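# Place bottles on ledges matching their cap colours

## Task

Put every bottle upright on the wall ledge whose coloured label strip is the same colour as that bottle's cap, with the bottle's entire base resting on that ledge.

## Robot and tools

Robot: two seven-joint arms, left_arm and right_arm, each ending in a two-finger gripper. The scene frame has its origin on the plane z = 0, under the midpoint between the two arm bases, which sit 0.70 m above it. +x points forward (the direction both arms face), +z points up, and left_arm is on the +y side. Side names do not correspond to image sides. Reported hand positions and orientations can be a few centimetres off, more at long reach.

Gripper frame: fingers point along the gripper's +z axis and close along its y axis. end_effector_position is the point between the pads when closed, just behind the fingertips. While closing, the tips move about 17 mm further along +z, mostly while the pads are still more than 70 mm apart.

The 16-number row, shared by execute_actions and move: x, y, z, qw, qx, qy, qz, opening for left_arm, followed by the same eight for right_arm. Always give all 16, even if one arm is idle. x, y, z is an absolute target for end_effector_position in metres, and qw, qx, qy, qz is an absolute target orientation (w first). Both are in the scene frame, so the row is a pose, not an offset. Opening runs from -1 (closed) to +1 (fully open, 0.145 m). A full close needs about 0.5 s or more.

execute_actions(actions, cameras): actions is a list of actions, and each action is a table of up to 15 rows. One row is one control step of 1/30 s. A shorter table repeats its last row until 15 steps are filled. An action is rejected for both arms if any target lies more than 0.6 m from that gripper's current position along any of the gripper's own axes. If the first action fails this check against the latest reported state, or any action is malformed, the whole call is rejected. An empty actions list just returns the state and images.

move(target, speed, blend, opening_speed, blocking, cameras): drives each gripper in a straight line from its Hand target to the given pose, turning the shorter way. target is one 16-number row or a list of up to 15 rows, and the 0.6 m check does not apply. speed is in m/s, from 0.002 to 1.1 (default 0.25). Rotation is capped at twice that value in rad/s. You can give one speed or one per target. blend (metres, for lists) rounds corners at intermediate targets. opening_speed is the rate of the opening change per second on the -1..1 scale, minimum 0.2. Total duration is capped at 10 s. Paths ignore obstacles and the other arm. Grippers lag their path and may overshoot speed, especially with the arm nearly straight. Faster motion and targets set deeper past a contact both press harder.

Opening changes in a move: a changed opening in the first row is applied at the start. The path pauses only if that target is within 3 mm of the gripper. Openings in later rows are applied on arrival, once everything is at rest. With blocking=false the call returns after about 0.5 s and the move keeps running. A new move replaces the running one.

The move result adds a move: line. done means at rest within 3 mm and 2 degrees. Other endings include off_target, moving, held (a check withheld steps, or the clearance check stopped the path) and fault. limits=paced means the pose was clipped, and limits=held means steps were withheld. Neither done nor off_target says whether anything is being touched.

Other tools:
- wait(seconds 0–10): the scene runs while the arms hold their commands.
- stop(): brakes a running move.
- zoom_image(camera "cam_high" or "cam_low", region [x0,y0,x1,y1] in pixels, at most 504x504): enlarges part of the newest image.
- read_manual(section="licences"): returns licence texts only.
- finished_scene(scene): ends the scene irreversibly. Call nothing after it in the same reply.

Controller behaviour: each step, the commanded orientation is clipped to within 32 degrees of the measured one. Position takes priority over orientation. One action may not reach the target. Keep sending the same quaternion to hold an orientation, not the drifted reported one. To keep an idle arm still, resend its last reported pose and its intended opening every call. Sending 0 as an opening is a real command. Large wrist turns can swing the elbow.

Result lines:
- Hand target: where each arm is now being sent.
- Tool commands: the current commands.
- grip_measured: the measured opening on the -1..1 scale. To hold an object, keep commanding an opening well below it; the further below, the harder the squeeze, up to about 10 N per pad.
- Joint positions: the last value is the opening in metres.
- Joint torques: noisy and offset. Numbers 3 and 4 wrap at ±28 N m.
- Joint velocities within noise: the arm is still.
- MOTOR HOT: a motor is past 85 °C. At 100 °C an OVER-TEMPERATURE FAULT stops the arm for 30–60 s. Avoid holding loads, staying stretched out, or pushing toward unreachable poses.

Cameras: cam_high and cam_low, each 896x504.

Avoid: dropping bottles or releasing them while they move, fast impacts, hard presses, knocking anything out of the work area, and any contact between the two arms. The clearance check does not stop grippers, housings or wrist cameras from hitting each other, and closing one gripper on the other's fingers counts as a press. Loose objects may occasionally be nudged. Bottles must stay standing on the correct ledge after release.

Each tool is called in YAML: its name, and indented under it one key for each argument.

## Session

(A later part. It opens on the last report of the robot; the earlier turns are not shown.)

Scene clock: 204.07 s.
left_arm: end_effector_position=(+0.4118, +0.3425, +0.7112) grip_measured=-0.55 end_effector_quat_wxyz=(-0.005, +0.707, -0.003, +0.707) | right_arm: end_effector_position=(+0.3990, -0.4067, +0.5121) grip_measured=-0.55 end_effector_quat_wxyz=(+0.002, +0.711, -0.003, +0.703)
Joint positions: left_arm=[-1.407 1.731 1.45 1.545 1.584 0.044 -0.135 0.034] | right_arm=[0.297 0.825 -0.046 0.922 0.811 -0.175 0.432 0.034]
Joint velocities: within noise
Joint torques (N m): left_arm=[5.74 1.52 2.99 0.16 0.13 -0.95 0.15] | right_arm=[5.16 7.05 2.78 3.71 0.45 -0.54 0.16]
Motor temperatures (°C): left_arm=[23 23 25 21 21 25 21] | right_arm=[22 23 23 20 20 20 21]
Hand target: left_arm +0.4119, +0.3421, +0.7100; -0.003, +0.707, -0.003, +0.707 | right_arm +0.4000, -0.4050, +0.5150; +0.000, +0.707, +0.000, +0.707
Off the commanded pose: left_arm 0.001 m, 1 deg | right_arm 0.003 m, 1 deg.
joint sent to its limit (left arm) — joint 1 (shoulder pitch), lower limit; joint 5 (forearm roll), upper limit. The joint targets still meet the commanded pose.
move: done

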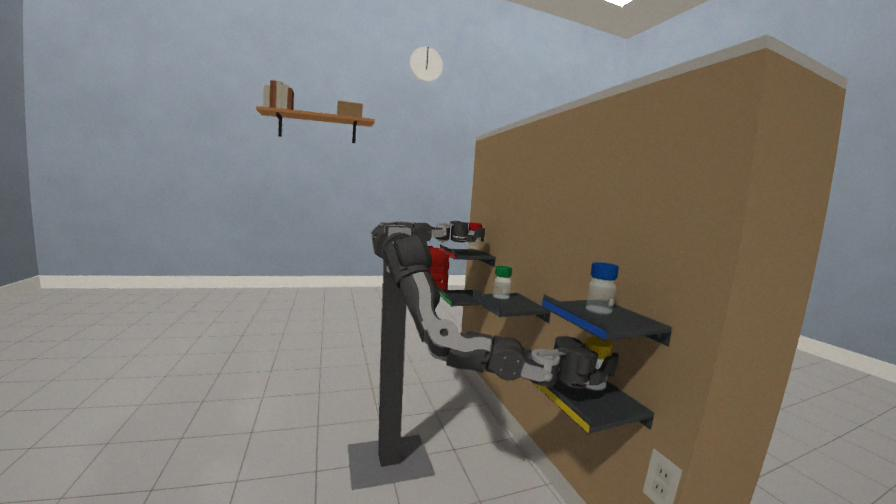

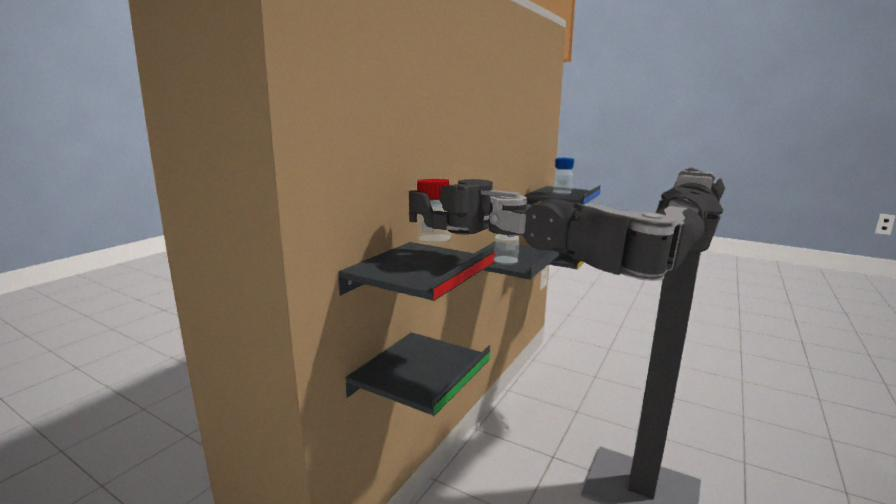

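move:
  target:
    - [0.412,0.342,0.697,0,0.7071,0,0.7071,-1,0.40,-0.405,0.504,0,0.7071,0,0.7071,-1]
    - [0.412,0.342,0.680,0,0.7071,0,0.7071,-1,0.40,-0.405,0.486,0,0.7071,0,0.7071,-1]
  speed: [0.12,0.05]

zoom_image:
  camera: "cam_high"
  region: [440, 210, 680, 430]

zoom_image:
  camera: "cam_low"
  region: [320, 150, 640, 400]

Scene clock: 215.27 s.
left_arm: end_effector_position=(+0.4115, +0.3427, +0.6869) grip_measured=-0.55 end_effector_quat_wxyz=(-0.005, +0.698, -0.004, +0.716) | right_arm: end_effector_position=(+0.3997, -0.4072, +0.4875) grip_measured=-0.55 end_effector_quat_wxyz=(+0.002, +0.707, -0.003, +0.707)
Joint positions: left_arm=[-1.406 1.732 1.317 1.545 1.584 -0.113 -0.135 0.034] | right_arm=[0.352 0.761 -0.057 0.768 0.766 -0.279 0.5 0.034]
Joint velocities: within noise
Joint torques (N m): left_arm=[5.39 2.15 1.96 0.08 0.13 -0.36 0.04] | right_arm=[4.79 5.95 1.57 2.69 0.38 -0.5 0.18]
Motor temperatures (°C): left_arm=[23 22 25 21 21 25 21] | right_arm=[22 24 23 20 20 20 21]
Hand target: left_arm +0.4119, +0.3420, +0.6801; -0.005, +0.707, -0.004, +0.708 | right_arm +0.4000, -0.4050, +0.4859; +0.000, +0.707, +0.000, +0.707
Off the commanded pose: left_arm 0.007 m, 2 deg | right_arm 0.003 m, 0 deg.
joint sent to its limit (left arm) — joint 1 (shoulder pitch), lower limit; joint 5 (forearm roll), upper limit. The joint targets still meet the commanded pose.
move: off_target (left_arm)

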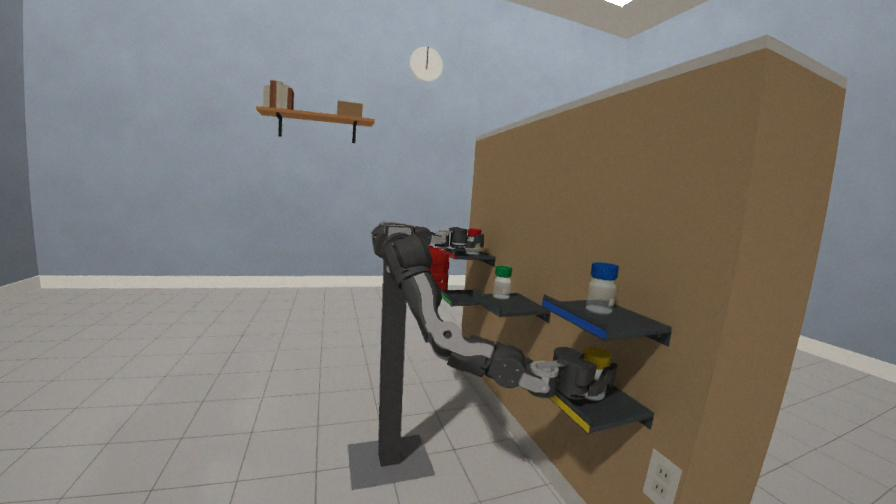

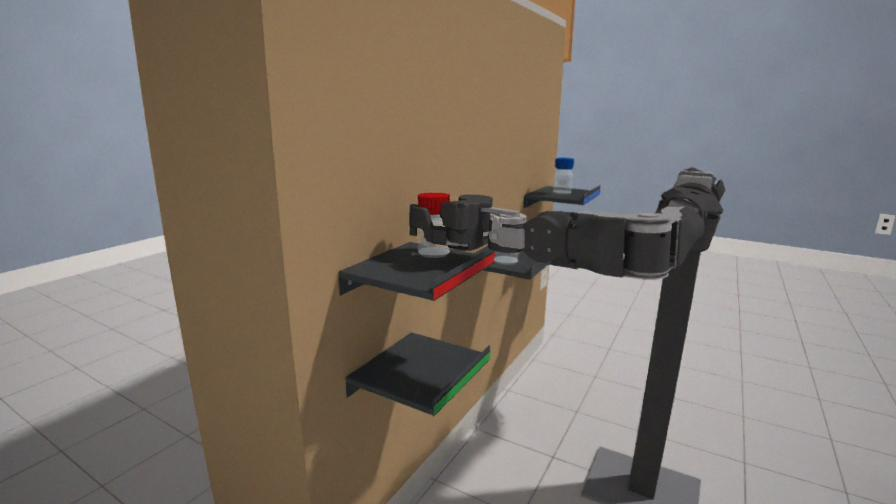

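Scaled by 2.100 from the camera's 896x504 image, which has a finer 1280x720 frame.

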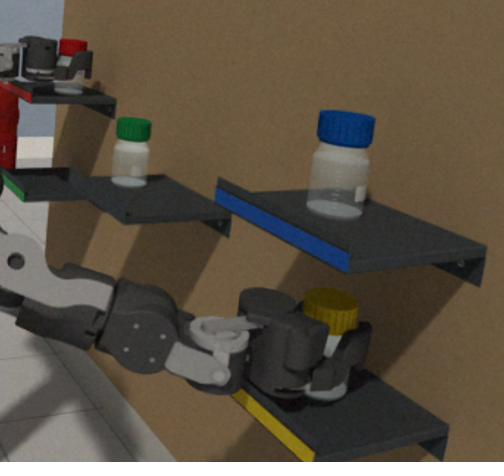

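Scaled by 1.575 from the camera's 896x504 image, which has a finer 1280x720 frame.

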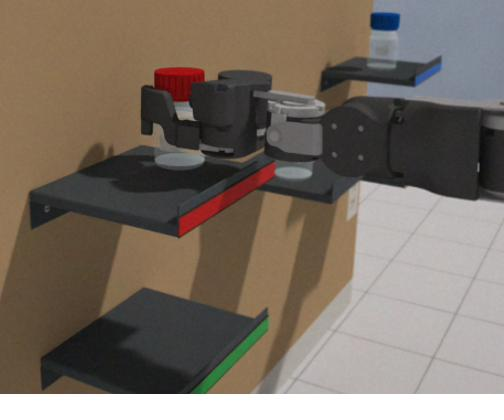

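move:
  target:
    - [0.412,0.342,0.685,0,0.7071,0,0.7071,-1,0.40,-0.405,0.478,0,0.7071,0,0.7071,-1]
    - [0.412,0.342,0.685,0,0.7071,0,0.7071,0.2,0.40,-0.405,0.483,0,0.7071,0,0.7071,0.2]
    - [0.25,0.34,0.70,0,0.7071,0,0.7071,0.2,0.26,-0.39,0.493,0,0.7071,0,0.7071,0.2]
  speed: [0.05,0.05,0.25]
  opening_speed: 1.2

zoom_image:
  camera: "cam_high"
  region: [440, 210, 680, 430]

zoom_image:
  camera: "cam_low"
  region: [320, 150, 640, 400]

Scene clock: 234.90 s.
left_arm: end_effector_position=(+0.2501, +0.3406, +0.7002) grip_measured=+0.20 end_effector_quat_wxyz=(-0.001, +0.706, +0.001, +0.708) | right_arm: end_effector_position=(+0.2599, -0.3896, +0.4908) grip_measured=+0.20 end_effector_quat_wxyz=(+0.000, +0.710, -0.002, +0.705)
Joint positions: left_arm=[-1.375 0.94 1.494 2.159 1.52 0.129 0.037 0.09] | right_arm=[-0.589 0.757 0.44 1.447 0.924 -0.33 0.426 0.09]
Joint velocities: within noise
Joint torques (N m): left_arm=[0.07 1.46 3.28 0.58 0.21 -0.52 0.2] | right_arm=[0.59 6.53 4.42 2.93 0.42 -0.5 0.17]
Motor temperatures (°C): left_arm=[23 22 25 21 21 25 21] | right_arm=[22 24 23 20 20 20 21]
Hand target: left_arm +0.2500, +0.3401, +0.7001; +0.000, +0.707, +0.000, +0.707 | right_arm +0.2600, -0.3900, +0.4930; +0.000, +0.707, +0.000, +0.707
Off the commanded pose: left_arm 0.001 m, 0 deg | right_arm 0.002 m, 0 deg.
move: done; target 2's new opening was sent with right_arm's hand 0.004 m and 1 deg from that target

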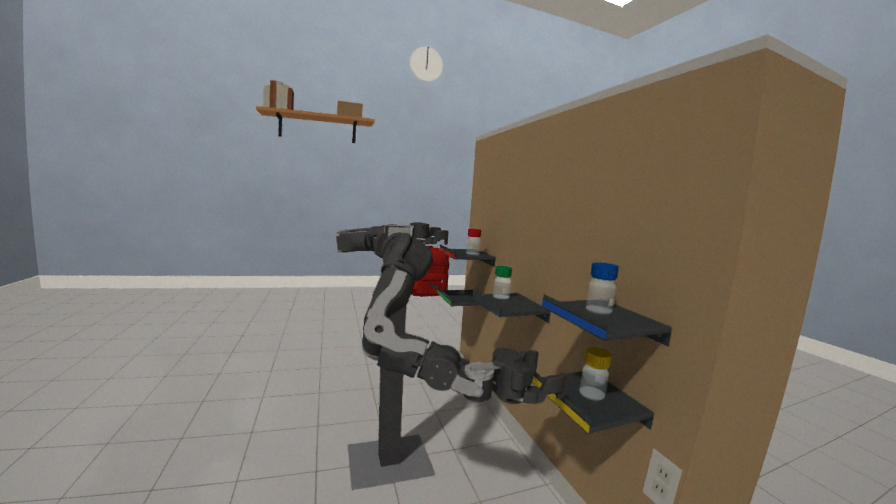

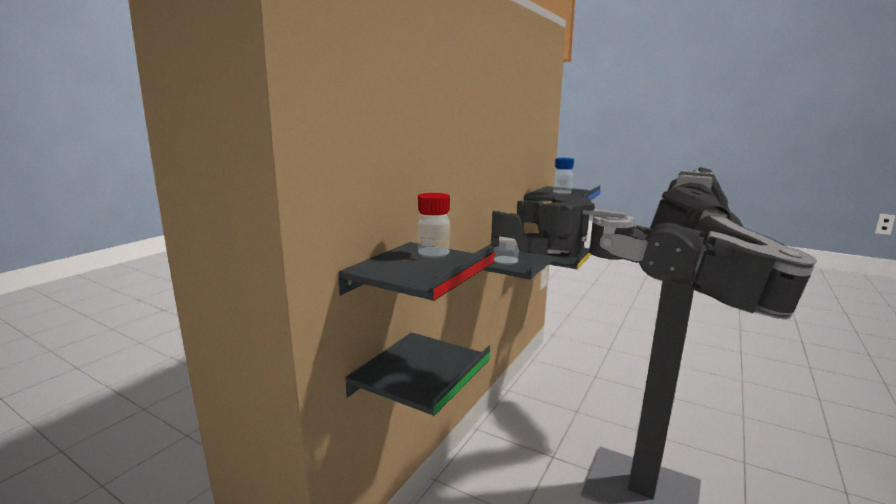

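Scaled by 2.100 from the camera's 896x504 image, which has a finer 1280x720 frame.

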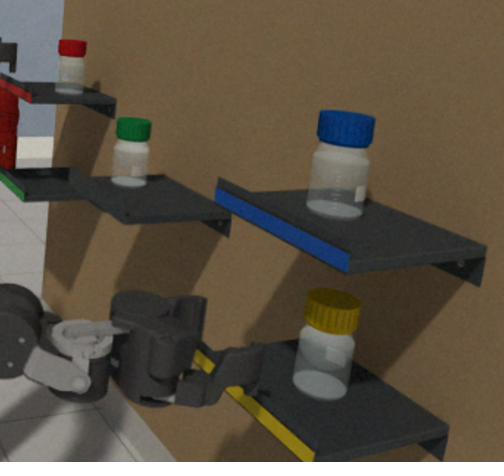

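Scaled by 1.575 from the camera's 896x504 image, which has a finer 1280x720 frame.

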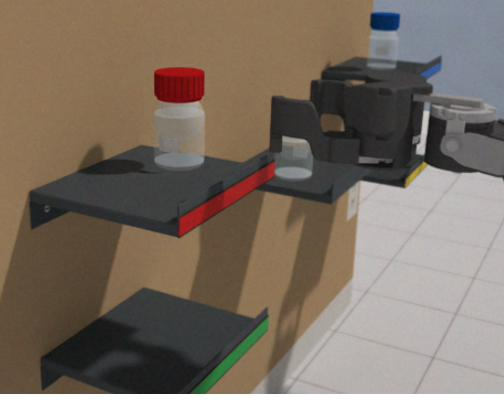

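move:
  target:
    - [0.245,0.27,0.49,0,0.7071,0,0.7071,0.4,0.26,-0.39,0.493,0,0.7071,0,0.7071,0.2]
    - [0.27,0.12,0.50,0.183,0.683,-0.183,0.683,0.5,0.26,-0.39,0.493,0,0.7071,0,0.7071,0.2]
    - [0.285,0.105,0.58,0.183,0.683,-0.183,0.683,0.5,0.26,-0.39,0.493,0,0.7071,0,0.7071,0.2]
    - [0.396,0.04,0.58,0.183,0.683,-0.183,0.683,0.5,0.26,-0.39,0.493,0,0.7071,0,0.7071,0.2]
    - [0.397,0.04,0.58,0.183,0.683,-0.183,0.683,-1,0.26,-0.39,0.493,0,0.7071,0,0.7071,0.2]
    - [0.397,0.04,0.615,0.183,0.683,-0.183,0.683,-1,0.26,-0.39,0.493,0,0.7071,0,0.7071,0.2]
  speed: [0.4,0.4,0.3,0.25,0.2,0.15]
  blend: [0.03,0,0.01,0,0,0]
  opening_speed: 1.3

zoom_image:
  camera: "cam_low"
  region: [320, 150, 640, 400]

Scene clock: 259.70 s.
left_arm: end_effector_position=(+0.3971, +0.0400, +0.6123) grip_measured=-0.54 end_effector_quat_wxyz=(+0.182, +0.686, -0.186, +0.680) | right_arm: end_effector_position=(+0.2599, -0.3896, +0.4908) grip_measured=+0.20 end_effector_quat_wxyz=(+0.000, +0.710, -0.002, +0.705)
Joint positions: left_arm=[0.62 0.53 -0.705 1.802 0.82 0.349 -0.248 0.035] | right_arm=[-0.589 0.757 0.44 1.447 0.924 -0.33 0.426 0.09]
Joint velocities: within noise
Joint torques (N m): left_arm=[7.98 0.28 2.86 4.52 0.02 -0.77 -0.05] | right_arm=[0.75 6.32 4.46 2.93 0.43 -0.49 0.15]
Motor temperatures (°C): left_arm=[22 22 25 21 21 25 21] | right_arm=[21 24 24 20 20 20 21]
Hand target: left_arm +0.3970, +0.0400, +0.6149; +0.183, +0.683, -0.183, +0.683 | right_arm +0.2600, -0.3900, +0.4930; +0.000, +0.707, +0.000, +0.707
Off the commanded pose: left_arm 0.003 m, 1 deg | right_arm 0.002 m, 0 deg.
move: done

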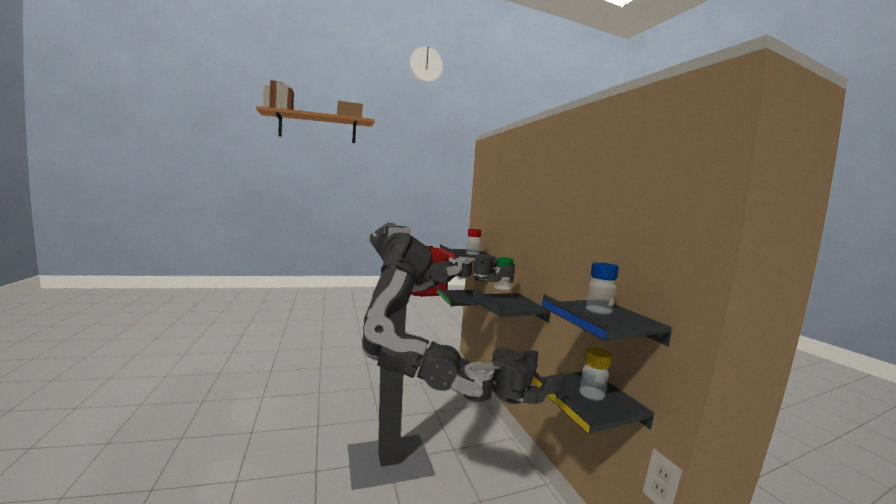

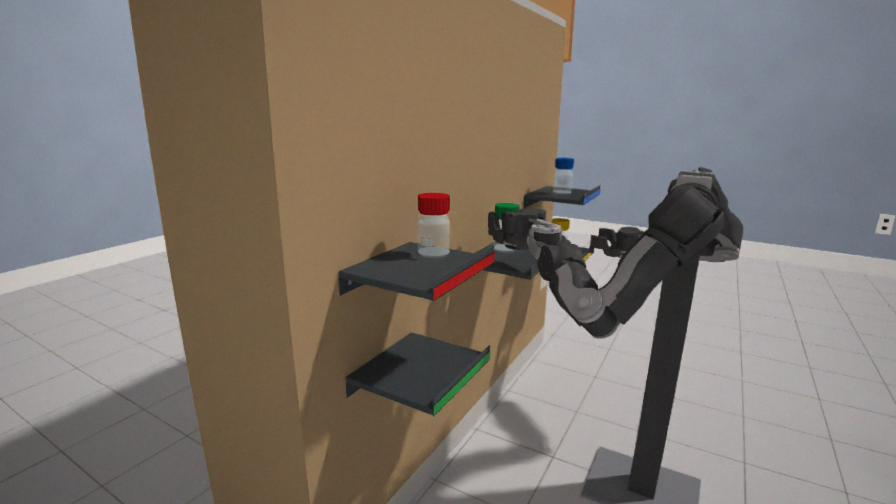

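Scaled by 1.575 from the camera's 896x504 image, which has a finer 1280x720 frame.

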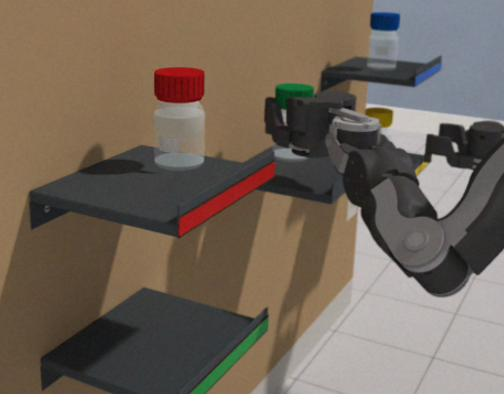

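move:
  target:
    - [0.28,0.11,0.615,0.183,0.683,-0.183,0.683,-1,0.26,-0.39,0.493,0,0.7071,0,0.7071,0.2]
    - [0.26,0.29,0.52,0,0.7071,0,0.7071,-1,0.26,-0.39,0.493,0,0.7071,0,0.7071,0.2]
    - [0.30,0.335,0.515,0,0.7071,0,0.7071,-1,0.26,-0.39,0.493,0,0.7071,0,0.7071,0.2]
    - [0.413,0.35,0.512,0,0.7071,0,0.7071,-1,0.26,-0.39,0.493,0,0.7071,0,0.7071,0.2]
    - [0.413,0.35,0.498,0,0.7071,0,0.7071,-1,0.26,-0.39,0.493,0,0.7071,0,0.7071,0.2]
    - [0.413,0.35,0.48,0,0.7071,0,0.7071,-1,0.26,-0.39,0.493,0,0.7071,0,0.7071,0.2]
  speed: [0.3,0.35,0.3,0.25,0.12,0.05]
  blend: [0.02,0.02,0.02,0,0,0]

zoom_image:
  camera: "cam_low"
  region: [320, 180, 600, 420]

Scene clock: 278.20 s.
left_arm: end_effector_position=(+0.4145, +0.3524, +0.4906) grip_measured=-0.54 end_effector_quat_wxyz=(-0.004, +0.695, +0.001, +0.719) | right_arm: end_effector_position=(+0.2599, -0.3896, +0.4908) grip_measured=+0.20 end_effector_quat_wxyz=(+0.000, +0.710, -0.002, +0.705)
Joint positions: left_arm=[0.327 0.795 -0.35 0.992 0.901 -0.344 0.195 0.035] | right_arm=[-0.589 0.757 0.44 1.447 0.924 -0.33 0.426 0.09]
Joint velocities: within noise
Joint torques (N m): left_arm=[5.37 4.92 0.51 2.07 0.2 -0.09 0.17] | right_arm=[0.59 6.4 4.51 2.81 0.43 -0.44 0.14]
Motor temperatures (°C): left_arm=[24 22 25 22 21 25 21] | right_arm=[21 24 24 20 20 20 21]
Hand target: left_arm +0.4128, +0.3500, +0.4801; +0.000, +0.707, +0.000, +0.707 | right_arm +0.2600, -0.3900, +0.4930; +0.000, +0.707, +0.000, +0.707
Off the commanded pose: left_arm 0.011 m, 2 deg | right_arm 0.002 m, 0 deg.
move: off_target (left_arm)

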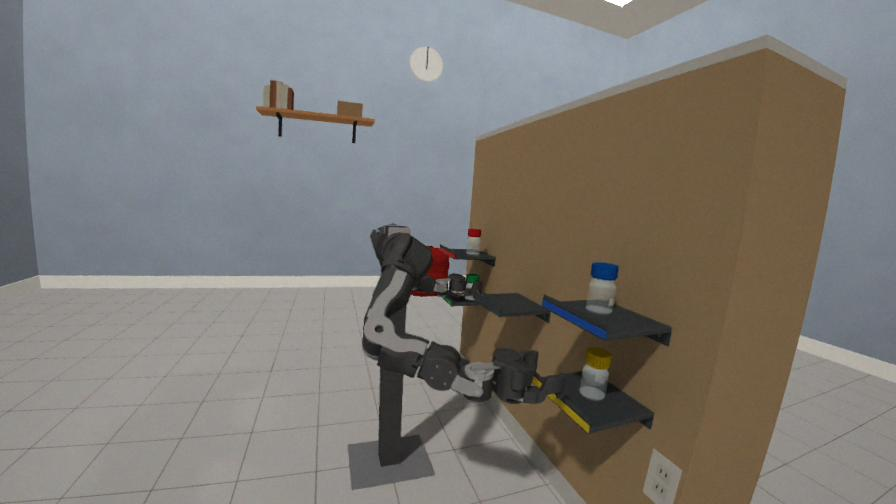

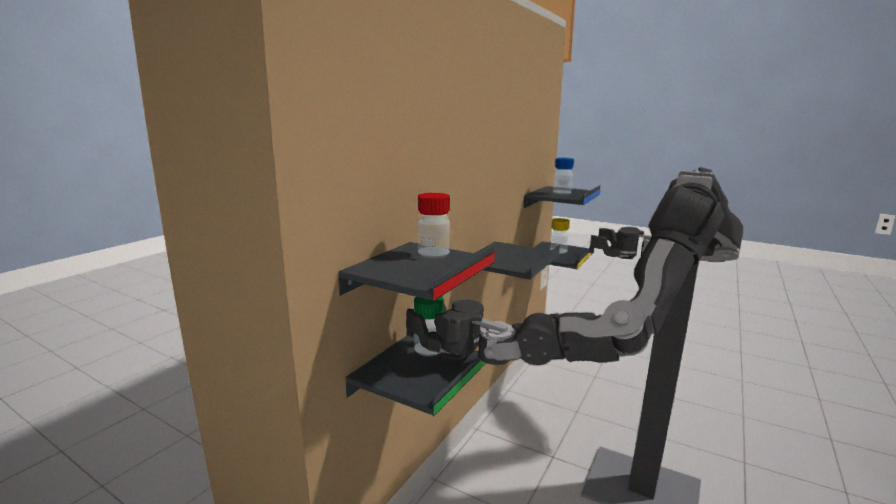

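Scaled by 1.800 from the camera's 896x504 image, which has a finer 1280x720 frame.

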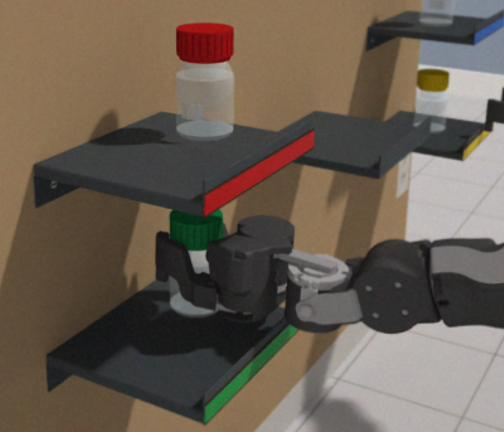

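Contact. Release and retreat.

move:
  target:
    - [0.414,0.351,0.488,0,0.7071,0,0.7071,-1,0.26,-0.39,0.493,0,0.7071,0,0.7071,0.2]
    - [0.414,0.351,0.488,0,0.7071,0,0.7071,0.2,0.26,-0.39,0.493,0,0.7071,0,0.7071,0.2]
    - [0.26,0.34,0.50,0,0.7071,0,0.7071,0.2,0.26,-0.39,0.493,0,0.7071,0,0.7071,0.2]
  speed: [0.05,0.05,0.25]
  opening_speed: 1.2

zoom_image:
  camera: "cam_low"
  region: [320, 150, 640, 420]

zoom_image:
  camera: "cam_high"
  region: [430, 210, 680, 430]

Scene clock: 289.37 s.
left_arm: end_effector_position=(+0.2598, +0.3406, +0.4992) grip_measured=+0.20 end_effector_quat_wxyz=(+0.000, +0.708, +0.002, +0.706) | right_arm: end_effector_position=(+0.2599, -0.3896, +0.4908) grip_measured=+0.20 end_effector_quat_wxyz=(+0.000, +0.710, -0.002, +0.705)
Joint positions: left_arm=[-0.809 0.992 0.22 1.699 1.017 -0.553 0.011 0.09] | right_arm=[-0.589 0.757 0.44 1.447 0.924 -0.33 0.426 0.09]
Joint velocities: within noise
Joint torques (N m): left_arm=[1.09 4.87 2.8 3.26 0.09 -0.69 0.11] | right_arm=[0.59 6.42 4.45 2.8 0.42 -0.49 0.14]
Motor temperatures (°C): left_arm=[23 22 25 22 21 25 21] | right_arm=[21 25 24 20 20 20 21]
Hand target: left_arm +0.2600, +0.3400, +0.5000; +0.000, +0.707, +0.000, +0.707 | right_arm +0.2600, -0.3900, +0.4930; +0.000, +0.707, +0.000, +0.707
Off the commanded pose: left_arm 0.001 m, 0 deg | right_arm 0.002 m, 0 deg.
move: done

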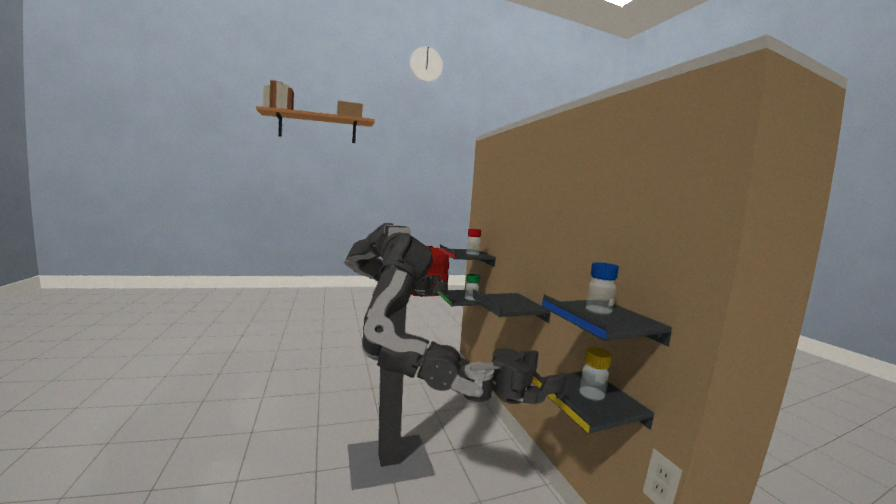

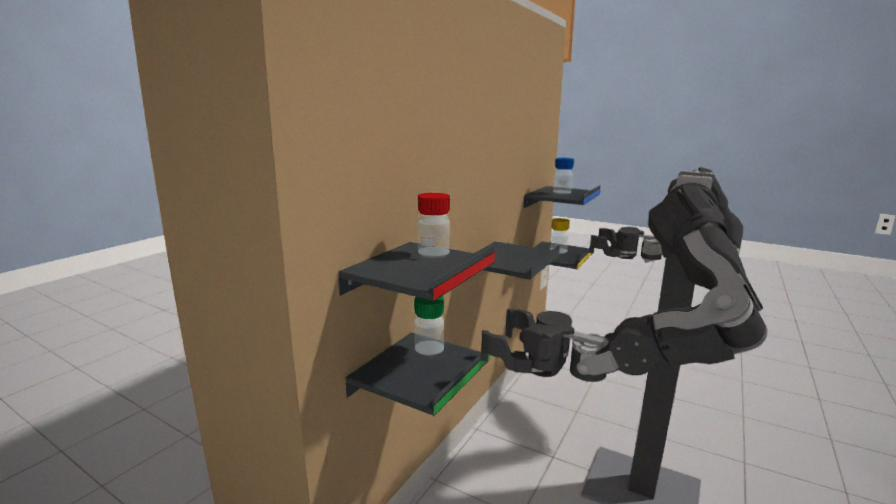

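Scaled by 1.575 from the camera's 896x504 image, which has a finer 1280x720 frame.

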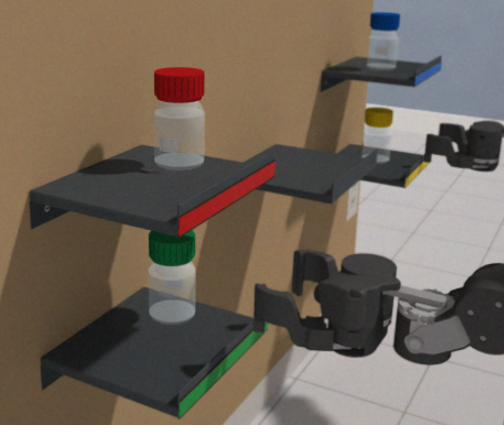

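Scaled by 2.016 from the camera's 896x504 image, which has a finer 1280x720 frame.

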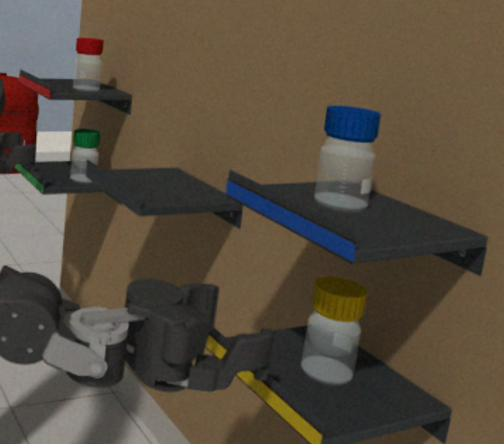

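finished_scene:
  scene: 2

The scene is finished: the task was done.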